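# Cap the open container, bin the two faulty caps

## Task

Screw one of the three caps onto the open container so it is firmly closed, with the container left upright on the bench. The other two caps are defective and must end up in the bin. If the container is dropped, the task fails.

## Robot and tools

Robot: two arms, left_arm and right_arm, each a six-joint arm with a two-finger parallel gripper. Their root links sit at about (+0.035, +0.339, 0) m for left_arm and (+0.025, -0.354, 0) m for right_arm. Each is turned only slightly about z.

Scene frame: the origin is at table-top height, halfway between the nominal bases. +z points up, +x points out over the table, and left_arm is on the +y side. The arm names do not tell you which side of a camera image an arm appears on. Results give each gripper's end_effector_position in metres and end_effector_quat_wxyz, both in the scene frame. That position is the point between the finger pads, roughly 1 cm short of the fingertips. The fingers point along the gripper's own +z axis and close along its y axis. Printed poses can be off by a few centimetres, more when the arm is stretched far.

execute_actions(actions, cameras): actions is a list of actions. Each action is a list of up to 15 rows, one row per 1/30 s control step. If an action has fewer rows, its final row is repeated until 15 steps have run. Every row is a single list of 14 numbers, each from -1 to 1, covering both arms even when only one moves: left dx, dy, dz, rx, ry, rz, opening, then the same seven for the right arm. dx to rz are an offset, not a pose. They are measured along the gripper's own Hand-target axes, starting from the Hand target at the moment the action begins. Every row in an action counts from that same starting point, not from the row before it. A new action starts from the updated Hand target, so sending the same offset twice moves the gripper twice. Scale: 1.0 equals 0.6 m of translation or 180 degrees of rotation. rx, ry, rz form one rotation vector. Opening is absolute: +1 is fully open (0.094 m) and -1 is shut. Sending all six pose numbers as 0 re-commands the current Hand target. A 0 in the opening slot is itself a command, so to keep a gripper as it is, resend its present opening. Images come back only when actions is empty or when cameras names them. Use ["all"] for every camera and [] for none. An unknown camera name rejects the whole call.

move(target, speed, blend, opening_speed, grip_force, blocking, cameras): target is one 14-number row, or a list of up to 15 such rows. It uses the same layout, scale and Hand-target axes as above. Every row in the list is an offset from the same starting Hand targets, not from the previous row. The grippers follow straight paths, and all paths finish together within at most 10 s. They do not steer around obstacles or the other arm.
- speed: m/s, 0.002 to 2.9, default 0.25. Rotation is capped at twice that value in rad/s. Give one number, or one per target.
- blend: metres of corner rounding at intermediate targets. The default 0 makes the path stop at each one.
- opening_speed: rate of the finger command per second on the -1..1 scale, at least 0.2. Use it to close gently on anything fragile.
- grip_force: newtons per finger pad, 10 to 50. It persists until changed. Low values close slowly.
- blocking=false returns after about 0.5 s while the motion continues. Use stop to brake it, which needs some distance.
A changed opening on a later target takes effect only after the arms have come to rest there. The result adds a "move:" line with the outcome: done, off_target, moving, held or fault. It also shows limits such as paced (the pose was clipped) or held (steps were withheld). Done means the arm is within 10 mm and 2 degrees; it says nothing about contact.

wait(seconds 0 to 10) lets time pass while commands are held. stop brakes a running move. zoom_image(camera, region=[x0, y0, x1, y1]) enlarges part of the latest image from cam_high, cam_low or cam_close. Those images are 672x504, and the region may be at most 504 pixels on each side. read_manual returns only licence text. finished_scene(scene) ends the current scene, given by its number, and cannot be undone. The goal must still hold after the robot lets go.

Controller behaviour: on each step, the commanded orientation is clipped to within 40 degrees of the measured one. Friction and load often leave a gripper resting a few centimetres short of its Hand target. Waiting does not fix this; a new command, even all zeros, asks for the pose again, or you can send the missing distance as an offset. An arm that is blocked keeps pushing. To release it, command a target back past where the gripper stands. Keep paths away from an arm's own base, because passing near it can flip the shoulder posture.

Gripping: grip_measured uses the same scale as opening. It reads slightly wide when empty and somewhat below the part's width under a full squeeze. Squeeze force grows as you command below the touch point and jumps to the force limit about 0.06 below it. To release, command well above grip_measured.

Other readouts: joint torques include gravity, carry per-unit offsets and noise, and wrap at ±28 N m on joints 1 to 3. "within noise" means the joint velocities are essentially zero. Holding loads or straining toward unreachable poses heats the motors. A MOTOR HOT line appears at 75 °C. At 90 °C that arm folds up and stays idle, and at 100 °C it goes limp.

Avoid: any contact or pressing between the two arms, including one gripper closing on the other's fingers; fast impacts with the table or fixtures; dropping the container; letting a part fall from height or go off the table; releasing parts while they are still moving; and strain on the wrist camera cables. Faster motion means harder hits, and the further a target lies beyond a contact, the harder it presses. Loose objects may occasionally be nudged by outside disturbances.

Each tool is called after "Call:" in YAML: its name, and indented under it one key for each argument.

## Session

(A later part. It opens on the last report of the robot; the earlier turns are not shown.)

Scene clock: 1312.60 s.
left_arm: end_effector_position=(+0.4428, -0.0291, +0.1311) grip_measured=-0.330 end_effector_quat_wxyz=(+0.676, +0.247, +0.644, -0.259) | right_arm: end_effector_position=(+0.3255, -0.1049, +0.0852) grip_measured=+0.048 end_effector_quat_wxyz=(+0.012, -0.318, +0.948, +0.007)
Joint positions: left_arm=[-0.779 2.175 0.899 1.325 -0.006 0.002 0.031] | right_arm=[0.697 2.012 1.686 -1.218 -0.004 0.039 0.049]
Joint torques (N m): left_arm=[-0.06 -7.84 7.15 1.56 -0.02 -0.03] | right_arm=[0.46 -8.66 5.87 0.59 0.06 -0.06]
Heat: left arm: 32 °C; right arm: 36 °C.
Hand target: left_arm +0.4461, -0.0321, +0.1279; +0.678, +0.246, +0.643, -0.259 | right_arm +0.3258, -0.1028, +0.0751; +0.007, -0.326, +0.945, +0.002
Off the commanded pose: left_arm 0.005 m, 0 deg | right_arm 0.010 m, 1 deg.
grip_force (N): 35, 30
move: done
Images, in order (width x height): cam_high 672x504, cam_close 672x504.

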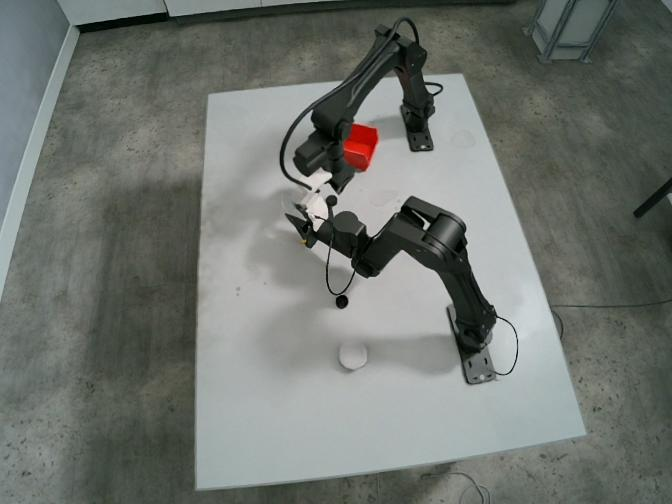

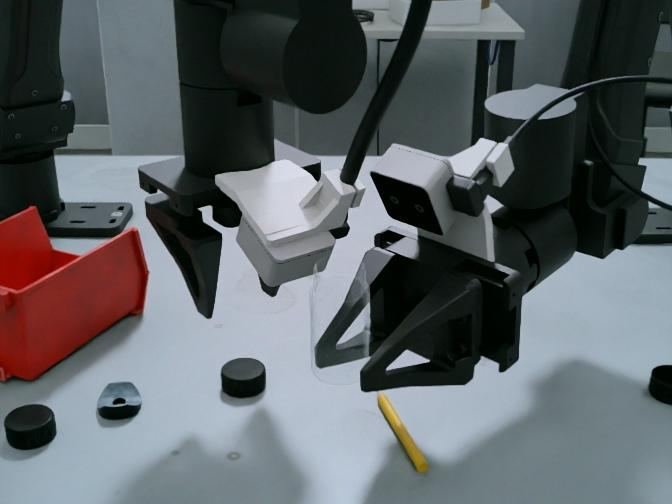

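Call:
move:
  target: [0,0,0,0,0,0,-0.45,0,0,0.0877,0,0,0,0.05]
  speed: 0.1
  cameras: ["cam_close"]

Call:
zoom_image:
  camera: "cam_close"
  region: [160, 280, 320, 420]

Scene clock: 1319.20 s.
left_arm: end_effector_position=(+0.4428, -0.0291, +0.1311) grip_measured=-0.330 end_effector_quat_wxyz=(+0.676, +0.247, +0.644, -0.259) | right_arm: end_effector_position=(+0.3234, -0.1067, +0.0732) grip_measured=+0.048 end_effector_quat_wxyz=(+0.007, -0.319, +0.948, +0.005)
Joint positions: left_arm=[-0.779 2.175 0.899 1.325 -0.006 0.002 0.031] | right_arm=[0.697 2.017 1.645 -1.183 -0.004 0.038 0.049]
Joint torques (N m): left_arm=[-0.03 -7.94 7.06 1.57 -0.04 -0.02] | right_arm=[-0.05 -10.39 6.76 0.41 -0.01 0.02]
Heat: left arm: 32 °C; right arm: 35 °C.
Hand target: left_arm +0.4461, -0.0321, +0.1279; +0.678, +0.246, +0.643, -0.259 | right_arm +0.3245, -0.1057, +0.0750; +0.011, -0.319, +0.948, +0.006 (not the last commanded pose)
Off the commanded pose: left_arm 0.005 m, 0 deg | right_arm 0.051 m, 1 deg.
grip_force (N): 35, 30
move: held (right_arm; a check stopped the path); limits=held
pose unreachable (right arm): on one or more control steps of this call, first in action 0 (counted from 0), this arm could not follow its commanded pose, so it was not sent that pose on those steps. It may still have moved: this result reports where it is.
cause: moving toward the commanded pose would bring a part of the arm too close to another arm (this arm's wrist (the part past joint 4) and the left arm's wrist camera, at the place that arm is still heading or pushing toward).
Images, in order (width x height): cam_close 672x504.

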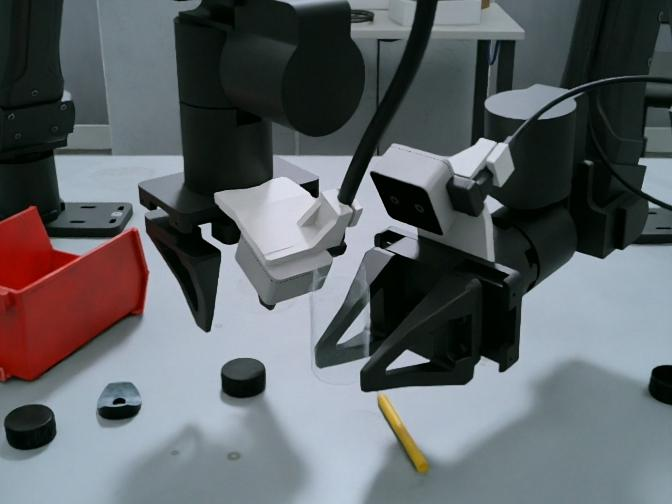

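Scaled by 3.150 from the camera's 672x504 image, which has a finer 960x720 frame.

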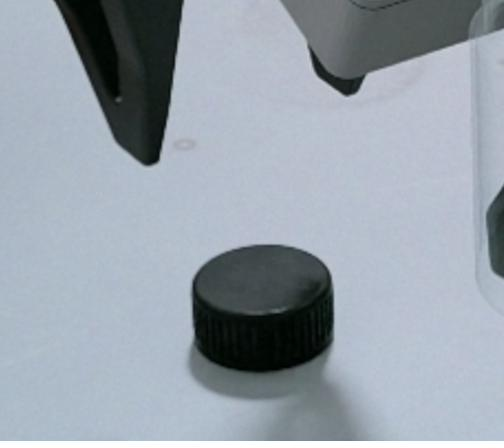

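Call:
move:
  target:
    - [0,0,0,0,0,0,-0.45,-0.0015,0.0035,0,0,0,0.3,0.05]
    - [0,0,0,0,0,0,-0.45,-0.0015,0.0035,0.0877,0,0,0.3,0.05]
  speed: [0.4,0.1]
  cameras: ["cam_close"]

Call:
zoom_image:
  camera: "cam_close"
  region: [160, 280, 320, 420]

Scene clock: 1327.10 s.
left_arm: end_effector_position=(+0.4428, -0.0291, +0.1311) grip_measured=-0.330 end_effector_quat_wxyz=(+0.676, +0.247, +0.644, -0.259) | right_arm: end_effector_position=(+0.3268, -0.1038, +0.0304) grip_measured=+0.048 end_effector_quat_wxyz=(+0.010, +0.144, +0.989, +0.014)
Joint positions: left_arm=[-0.779 2.175 0.899 1.325 -0.006 0.002 0.031] | right_arm=[0.697 2.052 1.523 -1.007 -0.005 0.976 0.049]
Joint torques (N m): left_arm=[-0.01 -7.91 7.12 1.55 -0.02 -0.05] | right_arm=[0.39 -9.24 5.5 0.53 -0.01 0.14]
Heat: left arm: 32 °C; right arm: 34 °C.
Hand target: left_arm +0.4461, -0.0321, +0.1279; +0.678, +0.246, +0.643, -0.259 | right_arm +0.3248, -0.1025, +0.0224; +0.007, +0.146, +0.989, +0.011
Off the commanded pose: left_arm 0.005 m, 0 deg | right_arm 0.008 m, 1 deg.
grip_force (N): 35, 30
move: done
Images, in order (width x height): cam_close 672x504.

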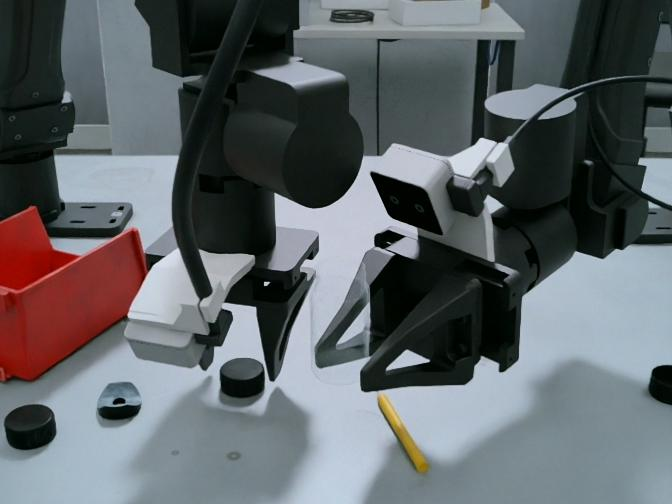

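Scaled by 3.150 from the camera's 672x504 image, which has a finer 960x720 frame.

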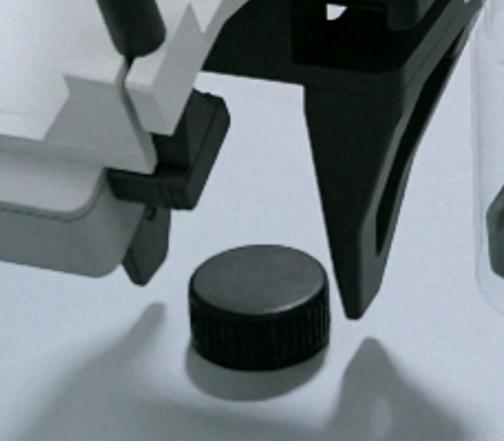

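Call:
move:
  target:
    - [0,0,0,0,0,0,-0.45,0,0,0.006,0,0,0,0.05]
    - [0,0,0,0,0,0,-0.45,0,0,0.006,0,0,0,-0.45]
  speed: [0.05,0.05]

Call:
move:
  target: [0,0,0,0,0,0,-0.45,0,0,-0.1,0,0,0,-0.45]
  speed: 0.1
  cameras: ["cam_close"]

Call:
zoom_image:
  camera: "cam_close"
  region: [160, 250, 320, 390]

Scene clock: 1333.13 s.
left_arm: end_effector_position=(+0.4428, -0.0291, +0.1311) grip_measured=-0.330 end_effector_quat_wxyz=(+0.676, +0.247, +0.644, -0.259) | right_arm: end_effector_position=(+0.3292, -0.1017, +0.0306) grip_measured=-0.339 end_effector_quat_wxyz=(+0.014, +0.144, +0.989, +0.019)
Joint positions: left_arm=[-0.779 2.175 0.899 1.325 -0.006 0.002 0.031] | right_arm=[0.697 2.052 1.523 -0.995 -0.005 0.976 0.031]
Joint torques (N m): left_arm=[0.03 -7.91 7.02 1.56 -0.01 -0.03] | right_arm=[0.4 -8.95 4.82 0.59 -0.01 0.14]
Heat: left arm: 32 °C; right arm: 34 °C.
Hand target: left_arm +0.4461, -0.0321, +0.1279; +0.678, +0.246, +0.643, -0.259 | right_arm +0.3248, -0.1024, +0.0188; +0.007, +0.146, +0.989, +0.010
Off the commanded pose: left_arm 0.005 m, 0 deg | right_arm 0.013 m, 1 deg.
grip_force (N): 35, 30
move: off_target (right_arm); target 2's new opening was sent with right_arm's hand 0.013 m and 1 deg from that target

Scene clock: 1333.63 s.
left_arm: end_effector_position=(+0.4428, -0.0291, +0.1311) grip_measured=-0.330 end_effector_quat_wxyz=(+0.676, +0.247, +0.644, -0.259) | right_arm: end_effector_position=(+0.3292, -0.1018, +0.0306) grip_measured=-0.340 end_effector_quat_wxyz=(+0.014, +0.144, +0.989, +0.019)
Joint positions: left_arm=[-0.779 2.175 0.899 1.325 -0.006 0.002 0.031] | right_arm=[0.697 2.052 1.523 -0.995 -0.005 0.976 0.031]
Joint torques (N m): left_arm=[0.05 -7.86 7.13 1.57 0.02 -0.03] | right_arm=[-0.05 -10.3 6.27 0.44 -0.01 0.04]
Heat: left arm: 32 °C; right arm: 34 °C.
Hand target: left_arm +0.4461, -0.0321, +0.1279; +0.678, +0.246, +0.643, -0.259 | right_arm +0.3292, -0.1018, +0.0306; +0.014, +0.144, +0.989, +0.019 (not the last commanded pose)
Off the commanded pose: left_arm 0.005 m, 0 deg | right_arm 0.049 m, 1 deg.
grip_force (N): 35, 30
move: held (right_arm; a check stopped the path); limits=held
pose unreachable (right arm): on one or more control steps of this call, first in action 0 (counted from 0), this arm could not follow its commanded pose, so it was not sent that pose on those steps. It may still have moved: this result reports where it is.
cause: moving toward the commanded pose would bring a part of the arm too close to another arm (this arm's wrist (the part past joint 4) and the left arm's wrist camera, at the place that arm is still heading or pushing toward).
Images, in order (width x height): cam_close 672x504.

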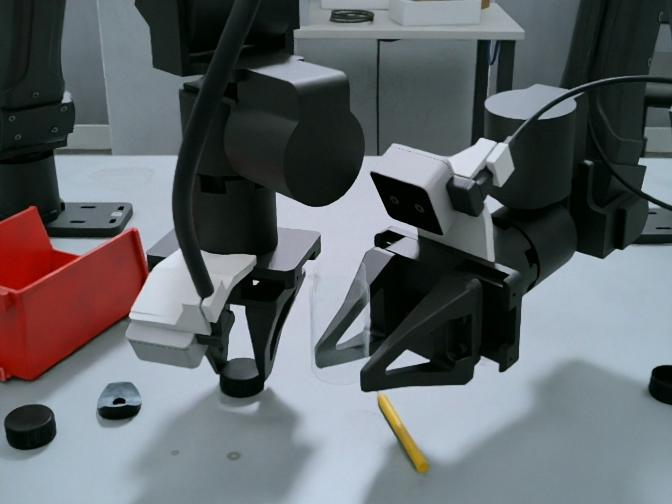

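Scaled by 3.150 from the camera's 672x504 image, which has a finer 960x720 frame.

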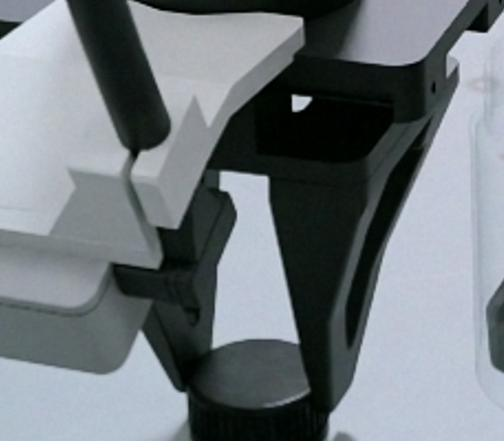

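Call:
move:
  target:
    - [0,0.0555,-0.0015,-0.0191,0,0.001,-0.45,0,0,0,0,0,0,-0.45]
    - [-0.0003,0.1107,-0.0062,-0.0382,0,0.002,-0.45,0,0,0,0,0,0,-0.45]
  speed: 0.12
  blend: [0.02,0]

Call:
move:
  target: [0,0,0,0,0,0,-0.45,0,0,-0.12,0,0,0,-0.45]
  speed: 0.12
  cameras: ["cam_close"]

Scene clock: 1347.53 s.
left_arm: end_effector_position=(+0.4837, +0.0221, +0.1311) grip_measured=-0.330 end_effector_quat_wxyz=(+0.691, +0.209, +0.657, -0.218) | right_arm: end_effector_position=(+0.3292, -0.1018, +0.0306) grip_measured=-0.340 end_effector_quat_wxyz=(+0.014, +0.144, +0.989, +0.019)
Joint positions: left_arm=[-0.66 2.175 0.899 1.325 -0.006 0.002 0.031] | right_arm=[0.697 2.052 1.523 -0.995 -0.005 0.976 0.031]
Joint torques (N m): left_arm=[-0.08 -7.9 7.05 1.56 -0.02 -0.02] | right_arm=[-0.01 -10.33 6.27 0.45 -0.01 0.03]
Heat: left arm: 33 °C; right arm: 34 °C.
Hand target: left_arm +0.4877, +0.0199, +0.1280; +0.692, +0.207, +0.656, -0.218 | right_arm +0.3292, -0.1018, +0.0306; +0.014, +0.144, +0.989, +0.019
Off the commanded pose: left_arm 0.006 m, 0 deg | right_arm 0.000 m, 0 deg.
grip_force (N): 35, 30
move: done; blend cut to 0.0166 m at target 1

Scene clock: 1348.93 s.
left_arm: end_effector_position=(+0.4837, +0.0221, +0.1311) grip_measured=-0.330 end_effector_quat_wxyz=(+0.691, +0.209, +0.657, -0.218) | right_arm: end_effector_position=(+0.3248, -0.1054, +0.0900) grip_measured=-0.340 end_effector_quat_wxyz=(+0.006, +0.144, +0.990, +0.010)
Joint positions: left_arm=[-0.66 2.175 0.899 1.325 -0.006 0.002 0.031] | right_arm=[0.697 2.013 1.706 -1.243 -0.005 0.976 0.031]
Joint torques (N m): left_arm=[0.05 -7.97 7.12 1.55 -0.03 -0.04] | right_arm=[-0.13 -11.67 8.2 0.26 -0.01 0.02]
Heat: left arm: 33 °C; right arm: 34 °C.
Hand target: left_arm +0.4877, +0.0199, +0.1280; +0.692, +0.207, +0.656, -0.218 | right_arm +0.3267, -0.1042, +0.1024; +0.014, +0.144, +0.989, +0.019
Off the commanded pose: left_arm 0.006 m, 0 deg | right_arm 0.013 m, 1 deg.
grip_force (N): 35, 30
move: off_target (right_arm)
Images, in order (width x height): cam_close 672x504.

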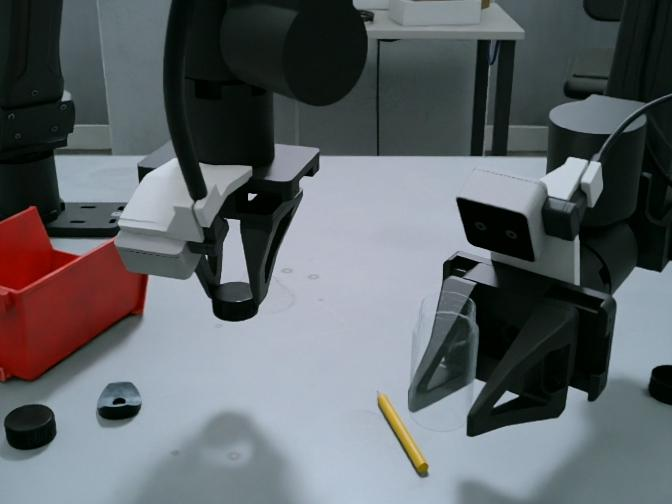

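Call:
move:
  target: [0.02,0,0,0,-0.0159,0,-0.45,0,0,0,0,0,0,-0.45]
  speed: 0.05
  cameras: ["cam_close"]

Call:
zoom_image:
  camera: "cam_close"
  region: [380, 270, 520, 450]

Scene clock: 1357.70 s.
left_arm: end_effector_position=(+0.4852, +0.0210, +0.1215) grip_measured=-0.330 end_effector_quat_wxyz=(+0.707, +0.203, +0.639, -0.223) | right_arm: end_effector_position=(+0.3248, -0.1054, +0.0900) grip_measured=-0.340 end_effector_quat_wxyz=(+0.006, +0.144, +0.990, +0.009)
Joint positions: left_arm=[-0.66 2.263 0.916 1.448 -0.006 0.002 0.031] | right_arm=[0.697 2.013 1.706 -1.243 -0.005 0.976 0.031]
Joint torques (N m): left_arm=[0.16 -7.8 6.34 1.59 -0.01 -0.02] | right_arm=[-0.1 -11.67 8.17 0.26 -0.01 0.03]
Heat: left arm: 33 °C; right arm: 34 °C.
Hand target: left_arm +0.4882, +0.0195, +0.1159; +0.708, +0.202, +0.639, -0.223 | right_arm +0.3268, -0.1042, +0.1024; +0.014, +0.144, +0.989, +0.019
Off the commanded pose: left_arm 0.006 m, 0 deg | right_arm 0.013 m, 1 deg.
grip_force (N): 35, 30
move: off_target (right_arm)
Images, in order (width x height): cam_close 672x504.

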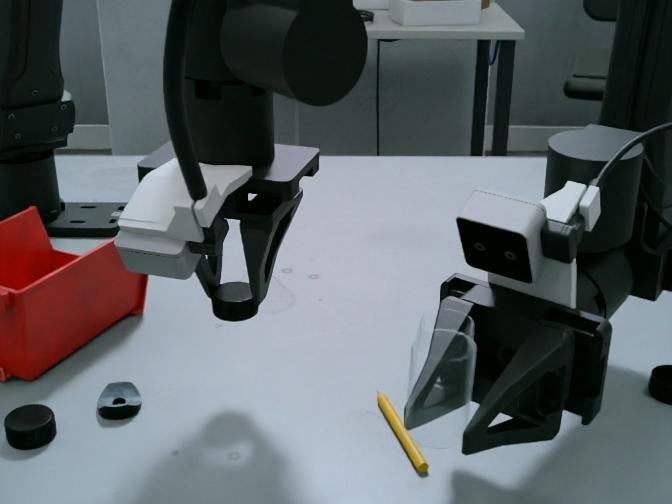

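Scaled by 2.800 from the camera's 672x504 image, which has a finer 960x720 frame.

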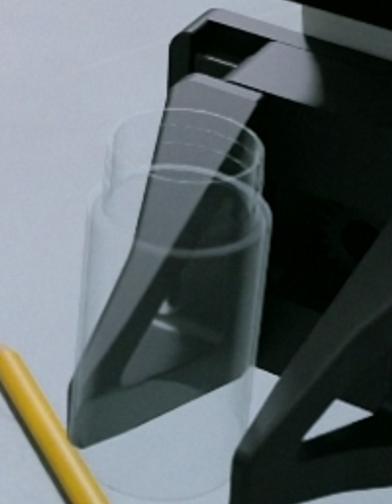

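Call:
move:
  target:
    - [0,0,0,0,0,0,-0.45,0,-0.06,-0.1,0,0,-0.1,-0.45]
    - [0,0,0,0,0,0,-0.45,-0.0198,-0.2127,-0.1417,0,0,-0.305,-0.45]
  speed: 0.2
  blend: [0.03,0]

Scene clock: 1371.87 s.
left_arm: end_effector_position=(+0.4852, +0.0210, +0.1217) grip_measured=-0.330 end_effector_quat_wxyz=(+0.708, +0.203, +0.639, -0.223) | right_arm: end_effector_position=(+0.3056, -0.2299, +0.1792) grip_measured=-0.340 end_effector_quat_wxyz=(+0.022, -0.326, +0.945, +0.004)
Joint positions: left_arm=[-0.66 2.263 0.916 1.448 -0.006 0.002 0.031] | right_arm=[0.42 1.679 1.633 -1.479 -0.005 -0.255 0.031]
Joint torques (N m): left_arm=[0.05 -7.88 6.53 1.59 -0.01 -0.05] | right_arm=[-0.58 -8.83 5.29 0.33 -0.14 -0.03]
Heat: left arm: 34 °C; right arm: 35 °C.
Hand target: left_arm +0.4882, +0.0195, +0.1160; +0.708, +0.202, +0.639, -0.223 | right_arm +0.2990, -0.2326, +0.1823; +0.021, -0.328, +0.944, +0.010
Off the commanded pose: left_arm 0.007 m, 0 deg | right_arm 0.008 m, 1 deg.
grip_force (N): 35, 30
move: done

Call:
move:
  target:
    - [-0.0005,-0.0868,-0.0043,0.0298,0,-0.003,-0.45,0,0,0,0,0,0,-0.45]
    - [-0.0018,-0.1728,-0.0167,0.0595,-0.0001,-0.0061,-0.45,0,0,0,0,0,0,-0.45]
    - [-0.0042,-0.2573,-0.037,0.0893,-0.0001,-0.0091,-0.45,0,0,0,0,0,0,-0.45]
    - [-0.007,-0.3392,-0.0652,0.1191,-0.0001,-0.0122,-0.45,0,0,0,0,0,0,-0.45]
    - [-0.0108,-0.4183,-0.101,0.1488,-0.0001,-0.0152,-0.45,0,0,0,0,0,0,-0.45]
  speed: 0.15
  blend: [0.02,0.02,0.02,0.02,0]
  cameras: ["cam_close","cam_low"]

Call:
zoom_image:
  camera: "cam_close"
  region: [120, 140, 240, 290]

Scene clock: 1381.30 s.
left_arm: end_effector_position=(+0.2919, -0.1486, +0.1222) grip_measured=-0.330 end_effector_quat_wxyz=(+0.637, +0.346, +0.573, -0.383) | right_arm: end_effector_position=(+0.3056, -0.2299, +0.1792) grip_measured=-0.340 end_effector_quat_wxyz=(+0.022, -0.327, +0.945, +0.004)
Joint positions: left_arm=[-1.131 2.263 0.916 1.451 -0.006 0.002 0.031] | right_arm=[0.42 1.679 1.633 -1.479 -0.005 -0.256 0.031]
Joint torques (N m): left_arm=[0.06 -7.87 6.31 1.55 -0.04 -0.05] | right_arm=[-0.55 -8.88 5.3 0.34 -0.14 -0.08]
Heat: left arm: 35 °C; right arm: 34 °C.
Hand target: left_arm +0.2942, -0.1511, +0.1159; +0.637, +0.345, +0.574, -0.382 | right_arm +0.2990, -0.2326, +0.1823; +0.021, -0.328, +0.944, +0.010
Off the commanded pose: left_arm 0.007 m, 0 deg | right_arm 0.008 m, 1 deg.
grip_force (N): 35, 30
move: done
Images, in order (width x height): cam_low 672x504, cam_close 672x504.

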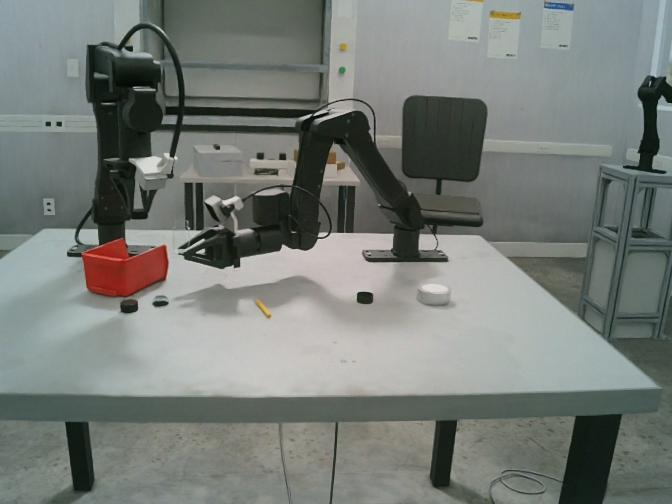

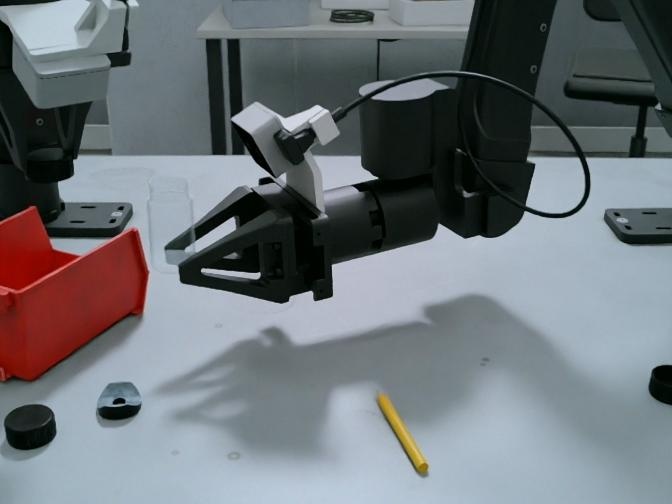

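Scaled by 3.360 from the camera's 672x504 image, which has a finer 960x720 frame.

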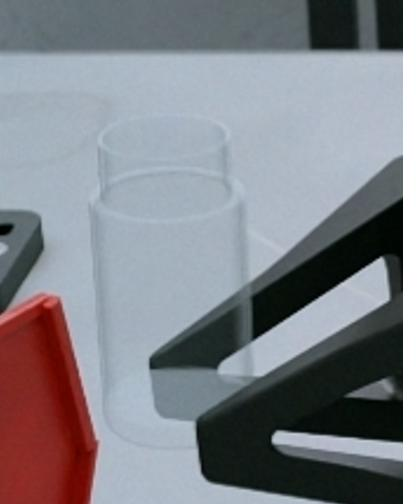

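Call:
move:
  target:
    - [0,0,0,0,0,0,-0.45,-0.015,0.02,-0.0212,0,0,0,-0.45]
    - [0,0,0,0,0,0,-0.45,-0.0742,0.1058,-0.0212,0,0,0,-0.45]
  speed: 0.1
  blend: [0.01,0]
  cameras: ["cam_close","cam_low"]

Call:
zoom_image:
  camera: "cam_close"
  region: [120, 120, 220, 270]

Call:
zoom_image:
  camera: "cam_low"
  region: [130, 170, 250, 290]

Scene clock: 1393.47 s.
left_arm: end_effector_position=(+0.2919, -0.1486, +0.1222) grip_measured=-0.330 end_effector_quat_wxyz=(+0.637, +0.346, +0.573, -0.383) | right_arm: end_effector_position=(+0.2925, -0.1585, +0.1960) grip_measured=-0.340 end_effector_quat_wxyz=(+0.023, -0.332, +0.943, +0.009)
Joint positions: left_arm=[-1.131 2.263 0.916 1.451 -0.006 0.002 0.031] | right_arm=[0.635 1.79 1.83 -1.563 -0.005 -0.052 0.031]
Joint torques (N m): left_arm=[0.13 -7.83 6.27 1.54 0 -0.02] | right_arm=[0.23 -6.89 8.53 0.38 -0.02 0.16]
Heat: left arm: 35 °C; right arm: 34 °C.
Hand target: left_arm +0.2942, -0.1511, +0.1159; +0.637, +0.345, +0.574, -0.382 | right_arm +0.2941, -0.1557, +0.1974; +0.021, -0.328, +0.944, +0.010
Off the commanded pose: left_arm 0.007 m, 0 deg | right_arm 0.004 m, 0 deg.
grip_force (N): 35, 30
move: done; blend cut to 0.0098 m at target 1
Images, in order (width x height): cam_low 672x504, cam_close 672x504.

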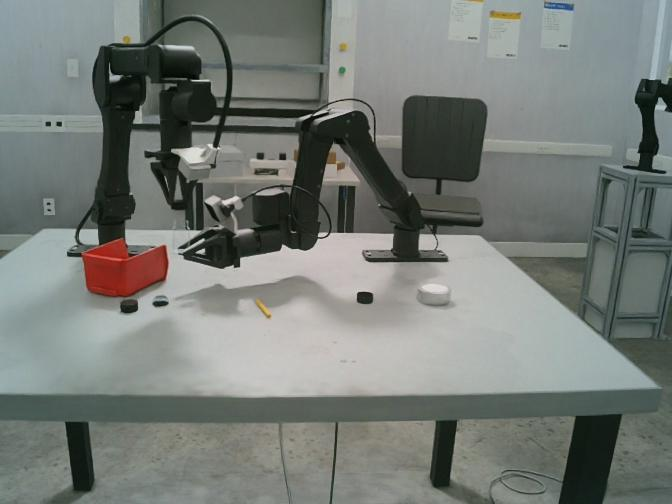

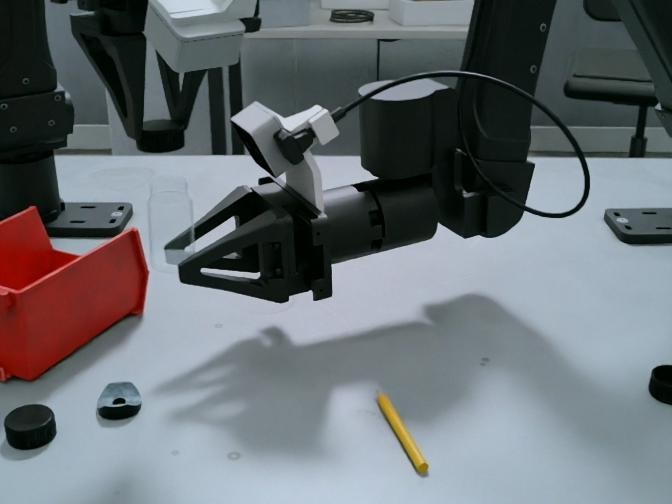

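Scaled by 3.360 from the camera's 672x504 image, which has a finer 960x720 frame.

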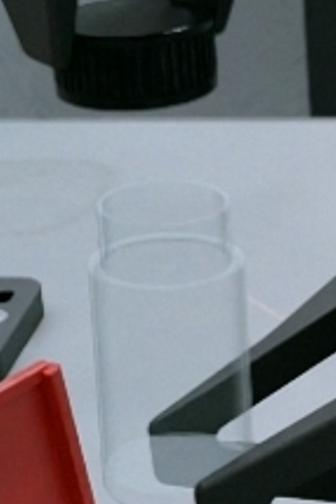

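Scaled by 4.200 from the camera's 672x504 image, which has a finer 960x720 frame.

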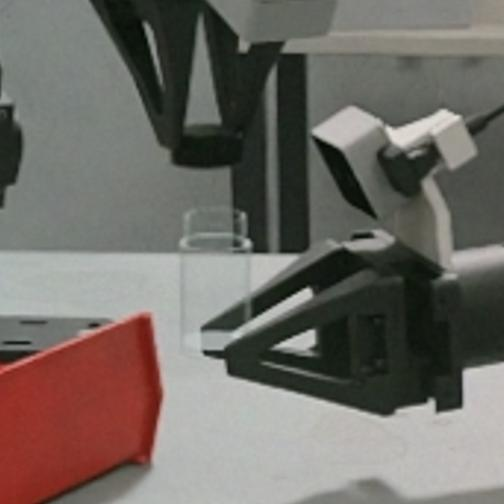

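Call:
move:
  target: [0,0,0,0,0,0,-0.45,-0.0087,0.0027,0.034,0,0,0,-0.45]
  speed: 0.06
  cameras: ["cam_close","cam_low"]

Call:
zoom_image:
  camera: "cam_close"
  region: [130, 120, 210, 220]

Call:
zoom_image:
  camera: "cam_low"
  region: [150, 180, 230, 260]

Scene clock: 1404.03 s.
left_arm: end_effector_position=(+0.2919, -0.1486, +0.1222) grip_measured=-0.330 end_effector_quat_wxyz=(+0.637, +0.346, +0.573, -0.383) | right_arm: end_effector_position=(+0.2976, -0.1549, +0.1847) grip_measured=-0.340 end_effector_quat_wxyz=(+0.026, -0.329, +0.944, +0.011)
Joint positions: left_arm=[-1.131 2.263 0.916 1.451 -0.006 0.002 0.031] | right_arm=[0.635 1.796 1.791 -1.51 -0.005 -0.045 0.031]
Joint torques (N m): left_arm=[0.1 -7.86 6.3 1.53 -0.05 -0.03] | right_arm=[0.65 -7.12 5.44 0.63 -0.02 0.14]
Heat: left arm: 35 °C; right arm: 34 °C.
Hand target: left_arm +0.2942, -0.1511, +0.1159; +0.637, +0.345, +0.574, -0.382 | right_arm +0.2979, -0.1505, +0.1773; +0.021, -0.328, +0.944, +0.010
Off the commanded pose: left_arm 0.007 m, 0 deg | right_arm 0.009 m, 1 deg.
grip_force (N): 35, 30
move: done
Images, in order (width x height): cam_low 672x504, cam_close 672x504.

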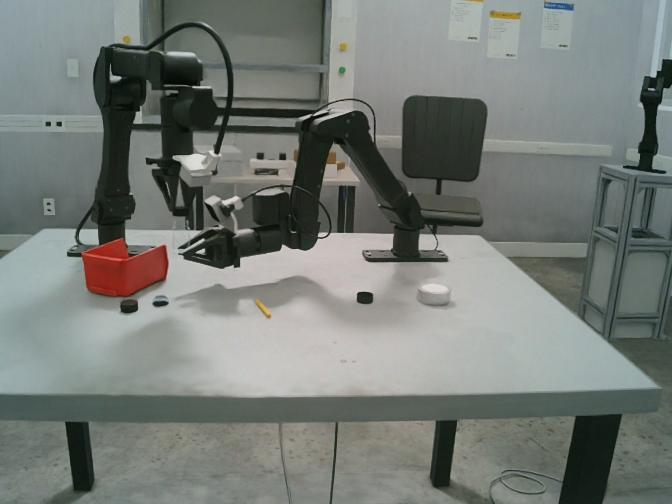

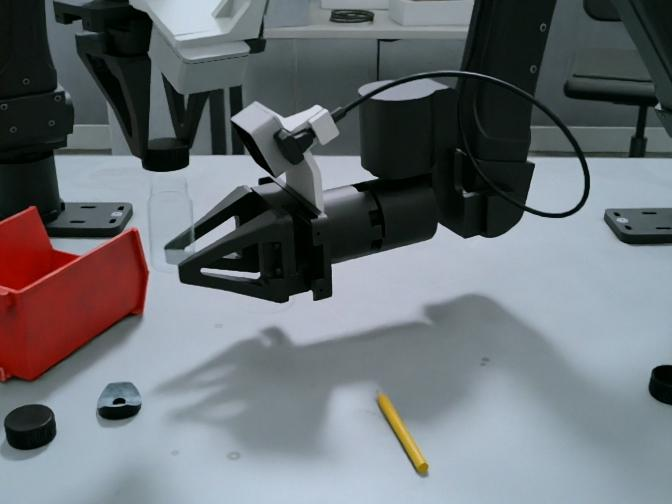

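Scaled by 5.040 from the camera's 672x504 image, which has a finer 960x720 frame.

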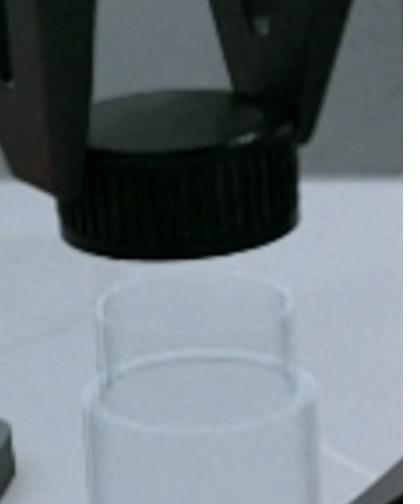

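Scaled by 6.300 from the camera's 672x504 image, which has a finer 960x720 frame.

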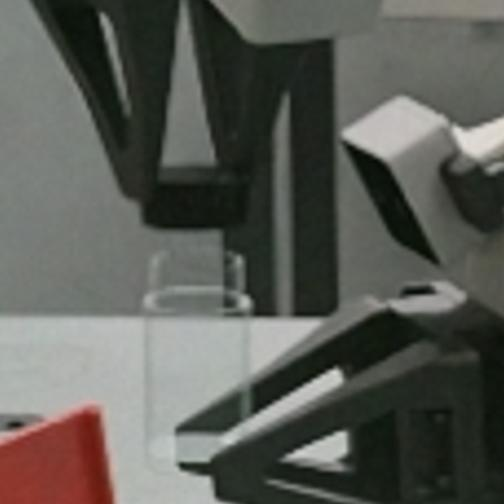

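Call:
move:
  target: [0,0,0,0,0,0,-0.45,0,0,0.014,0.0021,0.0102,0,-0.45]
  speed: 0.05
  cameras: ["cam_close","cam_low"]

Call:
zoom_image:
  camera: "cam_close"
  region: [130, 120, 210, 220]

Call:
zoom_image:
  camera: "cam_low"
  region: [150, 180, 230, 260]

Scene clock: 1423.77 s.
left_arm: end_effector_position=(+0.2919, -0.1486, +0.1222) grip_measured=-0.330 end_effector_quat_wxyz=(+0.637, +0.346, +0.573, -0.383) | right_arm: end_effector_position=(+0.2984, -0.1529, +0.1762) grip_measured=-0.340 end_effector_quat_wxyz=(+0.014, -0.328, +0.944, +0.007)
Joint positions: left_arm=[-1.131 2.263 0.916 1.451 -0.006 0.002 0.031] | right_arm=[0.638 1.822 1.791 -1.51 -0.005 -0.041 0.031]
Joint torques (N m): left_arm=[0.14 -7.86 6.32 1.54 -0.03 -0.03] | right_arm=[0.66 -7.3 5.6 0.53 0.06 0.18]
Heat: left arm: 35 °C; right arm: 33 °C.
Hand target: left_arm +0.2942, -0.1511, +0.1159; +0.637, +0.345, +0.574, -0.382 | right_arm +0.2982, -0.1502, +0.1690; +0.007, -0.328, +0.945, +0.002
Off the commanded pose: left_arm 0.007 m, 0 deg | right_arm 0.008 m, 1 deg.
grip_force (N): 35, 30
move: done
Images, in order (width x height): cam_low 672x504, cam_close 672x504.

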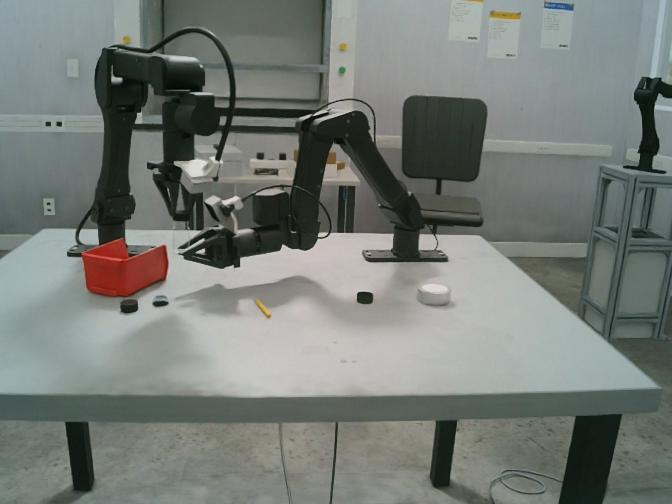

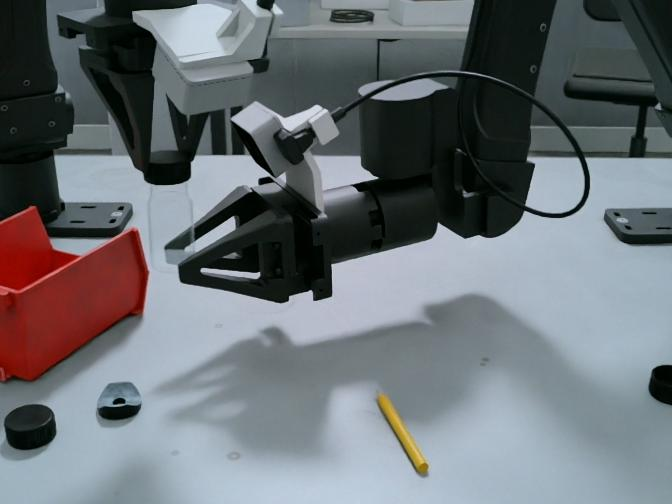

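Scaled by 5.040 from the camera's 672x504 image, which has a finer 960x720 frame.

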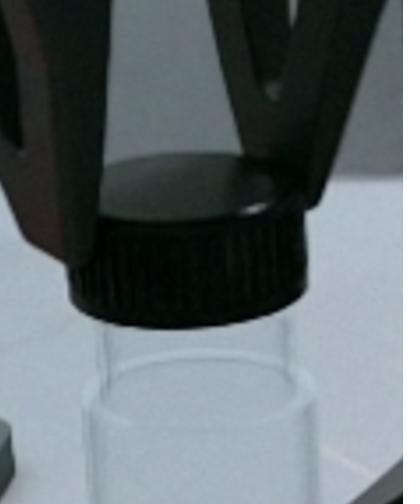

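Scaled by 6.300 from the camera's 672x504 image, which has a finer 960x720 frame.

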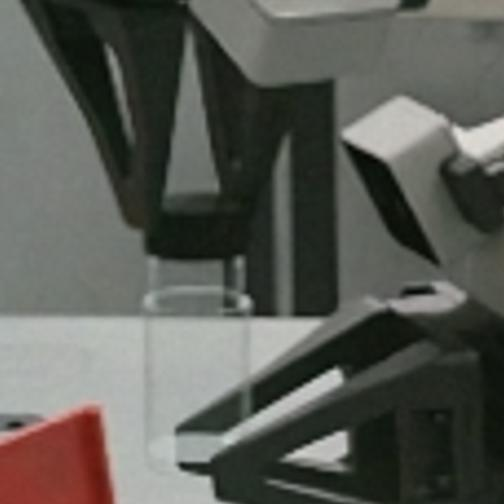

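Call:
move:
  target: [0,0,0,0,0,0,-0.45,0.002,0.0016,0.0125,0,0,0,-0.45]
  speed: 0.04
  cameras: ["cam_close"]

Call:
zoom_image:
  camera: "cam_close"
  region: [130, 120, 210, 220]

Scene clock: 1434.67 s.
left_arm: end_effector_position=(+0.2919, -0.1487, +0.1198) grip_measured=-0.330 end_effector_quat_wxyz=(+0.635, +0.347, +0.575, -0.382) | right_arm: end_effector_position=(+0.2963, -0.1535, +0.1672) grip_measured=-0.340 end_effector_quat_wxyz=(+0.006, -0.328, +0.945, +0.005)
Joint positions: left_arm=[-1.131 2.267 0.916 1.449 -0.006 0.002 0.031] | right_arm=[0.64 1.822 1.755 -1.489 -0.005 -0.038 0.031]
Joint torques (N m): left_arm=[0.16 -8.21 6.45 1.57 -0.01 -0.06] | right_arm=[0.73 -7.94 5.15 0.59 0.06 0.13]
Heat: left arm: 35 °C; right arm: 33 °C.
Hand target: left_arm +0.2942, -0.1511, +0.1159; +0.637, +0.345, +0.574, -0.382 | right_arm +0.2967, -0.1501, +0.1615; +0.007, -0.328, +0.945, +0.002
Off the commanded pose: left_arm 0.005 m, 0 deg | right_arm 0.007 m, 0 deg.
grip_force (N): 35, 30
move: done
Images, in order (width x height): cam_close 672x504.

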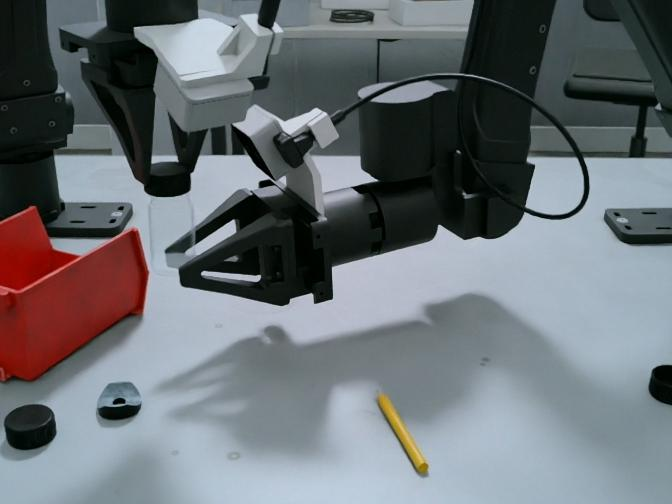

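Scaled by 5.040 from the camera's 672x504 image, which has a finer 960x720 frame.

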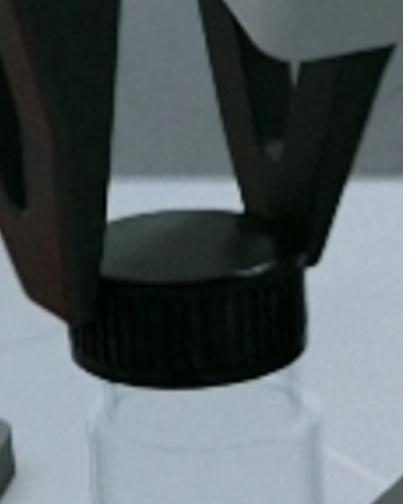

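Call:
move:
  target: [0,0,0,0,0,0,-0.45,0,0,0.003,0,0,0.6,-0.45]
  speed: 0.4
  cameras: ["cam_close"]

Call:
zoom_image:
  camera: "cam_close"
  region: [130, 120, 210, 220]

Scene clock: 1442.20 s.
left_arm: end_effector_position=(+0.2919, -0.1488, +0.1187) grip_measured=-0.330 end_effector_quat_wxyz=(+0.634, +0.348, +0.577, -0.381) | right_arm: end_effector_position=(+0.2990, -0.1513, +0.1661) grip_measured=-0.340 end_effector_quat_wxyz=(+0.002, +0.570, +0.822, +0.014)
Joint positions: left_arm=[-1.131 2.267 0.916 1.445 -0.006 0.002 0.031] | right_arm=[0.64 1.822 1.751 -1.471 -0.006 1.843 0.031]
Joint torques (N m): left_arm=[0.2 -7.98 6.31 1.6 -0.02 -0.02] | right_arm=[0.7 -8.08 4.83 0.54 0.06 0.16]
Heat: left arm: 35 °C; right arm: 32 °C.
Hand target: left_arm +0.2942, -0.1511, +0.1160; +0.637, +0.345, +0.574, -0.382 | right_arm +0.2967, -0.1502, +0.1596; +0.003, +0.571, +0.821, +0.007
Off the commanded pose: left_arm 0.004 m, 1 deg | right_arm 0.007 m, 1 deg.
grip_force (N): 35, 30
move: done
Images, in order (width x height): cam_close 672x504.

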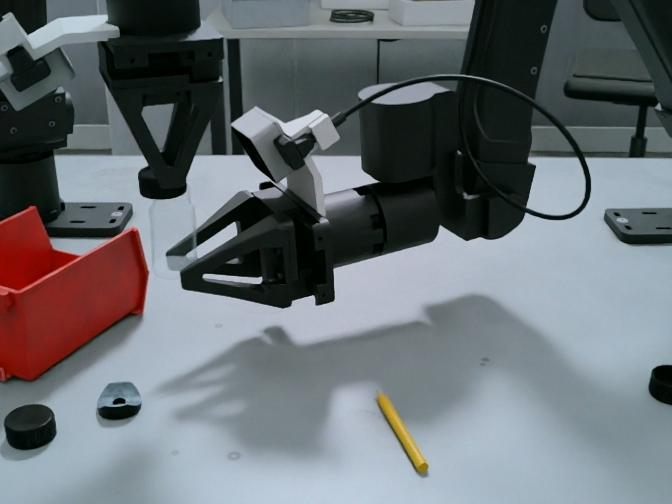

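Scaled by 5.040 from the camera's 672x504 image, which has a finer 960x720 frame.

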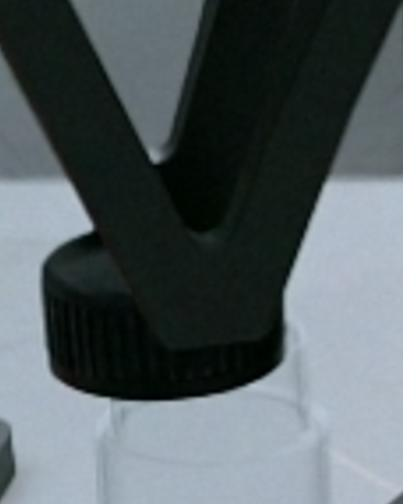

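Call:
move:
  target: [0,0,0,0,0,0,-0.45,0,0,-0.045,0,0,0,-0.45]
  speed: 0.06
  cameras: ["cam_close"]

Call:
zoom_image:
  camera: "cam_close"
  region: [130, 120, 210, 220]

Scene clock: 1453.37 s.
left_arm: end_effector_position=(+0.2919, -0.1487, +0.1195) grip_measured=-0.330 end_effector_quat_wxyz=(+0.635, +0.347, +0.575, -0.382) | right_arm: end_effector_position=(+0.2982, -0.1518, +0.1871) grip_measured=-0.340 end_effector_quat_wxyz=(+0.003, +0.570, +0.821, +0.017)
Joint positions: left_arm=[-1.131 2.267 0.916 1.448 -0.006 0.002 0.031] | right_arm=[0.64 1.83 1.846 -1.552 -0.006 1.845 0.031]
Joint torques (N m): left_arm=[0.14 -8.02 6.42 1.58 -0.06 -0.04] | right_arm=[0.75 -7.16 8.09 0.19 0.06 0.14]
Heat: left arm: 36 °C; right arm: 32 °C.
Hand target: left_arm +0.2942, -0.1511, +0.1159; +0.637, +0.345, +0.574, -0.382 | right_arm +0.2964, -0.1504, +0.1866; +0.003, +0.571, +0.821, +0.007
Off the commanded pose: left_arm 0.005 m, 0 deg | right_arm 0.002 m, 1 deg.
grip_force (N): 35, 30
move: done
Images, in order (width x height): cam_close 672x504.

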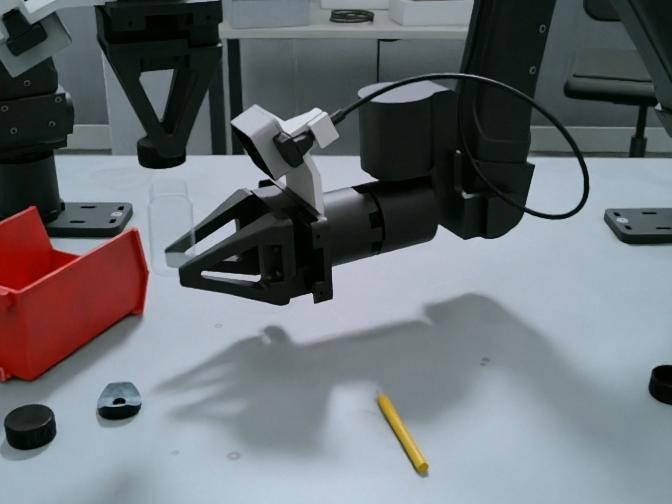

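Scaled by 5.040 from the camera's 672x504 image, which has a finer 960x720 frame.

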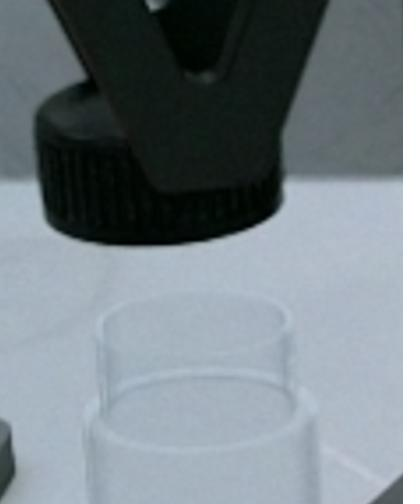

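Call:
move:
  target:
    - [0,0,0,0,0,0,-0.45,0.0013,-0.0142,-0.012,0,0,-0.1,-0.45]
    - [0,0,0,0,0,0,-0.45,0.0013,-0.0142,-0.012,0,0,-0.6,-0.45]
  speed: [0.06,0.6]
  blend: [0.01,0]
  cameras: ["cam_close","cam_low"]

Call:
zoom_image:
  camera: "cam_close"
  region: [130, 110, 210, 210]

Call:
zoom_image:
  camera: "cam_low"
  region: [150, 180, 230, 260]

Scene clock: 1488.10 s.
left_arm: end_effector_position=(+0.2919, -0.1487, +0.1195) grip_measured=-0.330 end_effector_quat_wxyz=(+0.635, +0.347, +0.575, -0.382) | right_arm: end_effector_position=(+0.2915, -0.1507, +0.1870) grip_measured=-0.340 end_effector_quat_wxyz=(+0.007, -0.321, +0.947, +0.005)
Joint positions: left_arm=[-1.131 2.267 0.916 1.448 -0.006 0.002 0.031] | right_arm=[0.655 1.83 1.846 -1.571 -0.005 -0.008 0.031]
Joint torques (N m): left_arm=[0.06 -8.31 6.41 1.59 0 -0.06] | right_arm=[0.36 -9.81 6.38 0.29 0.05 -0.06]
Heat: left arm: 36 °C; right arm: 32 °C.
Hand target: left_arm +0.2942, -0.1511, +0.1159; +0.637, +0.345, +0.574, -0.382 | right_arm +0.2880, -0.1526, +0.1937; +0.007, -0.328, +0.944, +0.002
Off the commanded pose: left_arm 0.005 m, 0 deg | right_arm 0.008 m, 1 deg.
joint sent to its limit (right arm) — joint 4 (wrist pitch), lower limit. The joint targets still meet the commanded pose.
grip_force (N): 35, 30
move: done
Images, in order (width x height): cam_low 672x504, cam_close 672x504.

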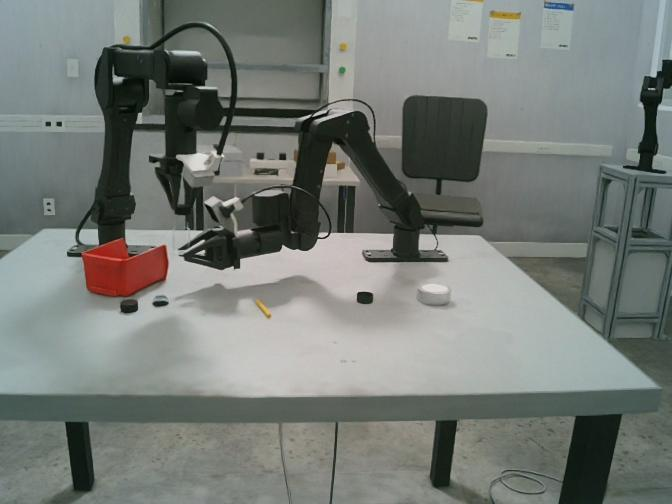

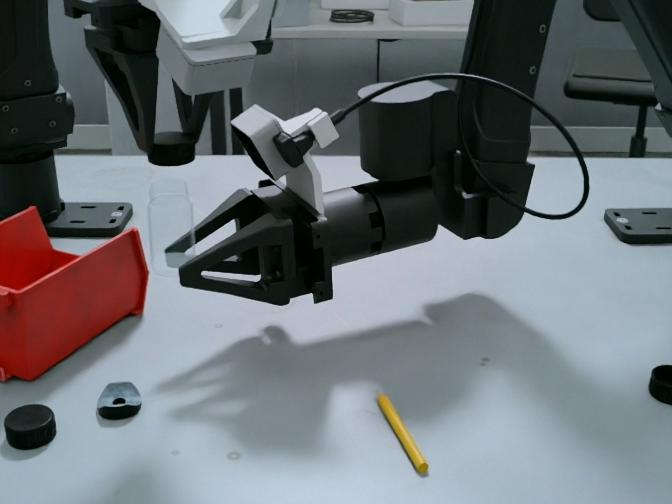

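Scaled by 5.040 from the camera's 672x504 image, which has a finer 960x720 frame.

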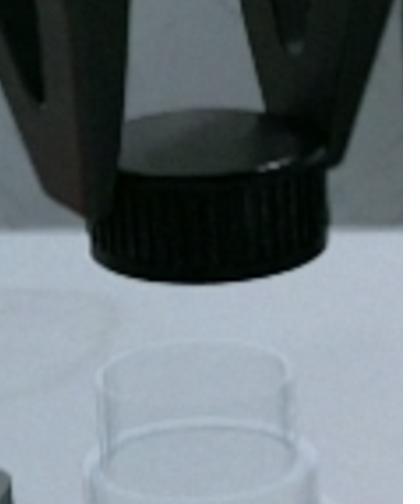

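Scaled by 6.300 from the camera's 672x504 image, which has a finer 960x720 frame.

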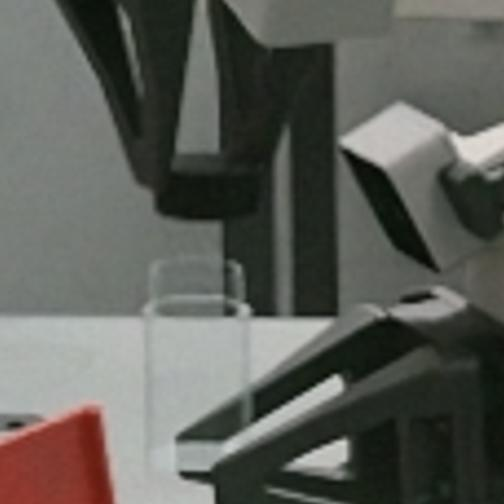

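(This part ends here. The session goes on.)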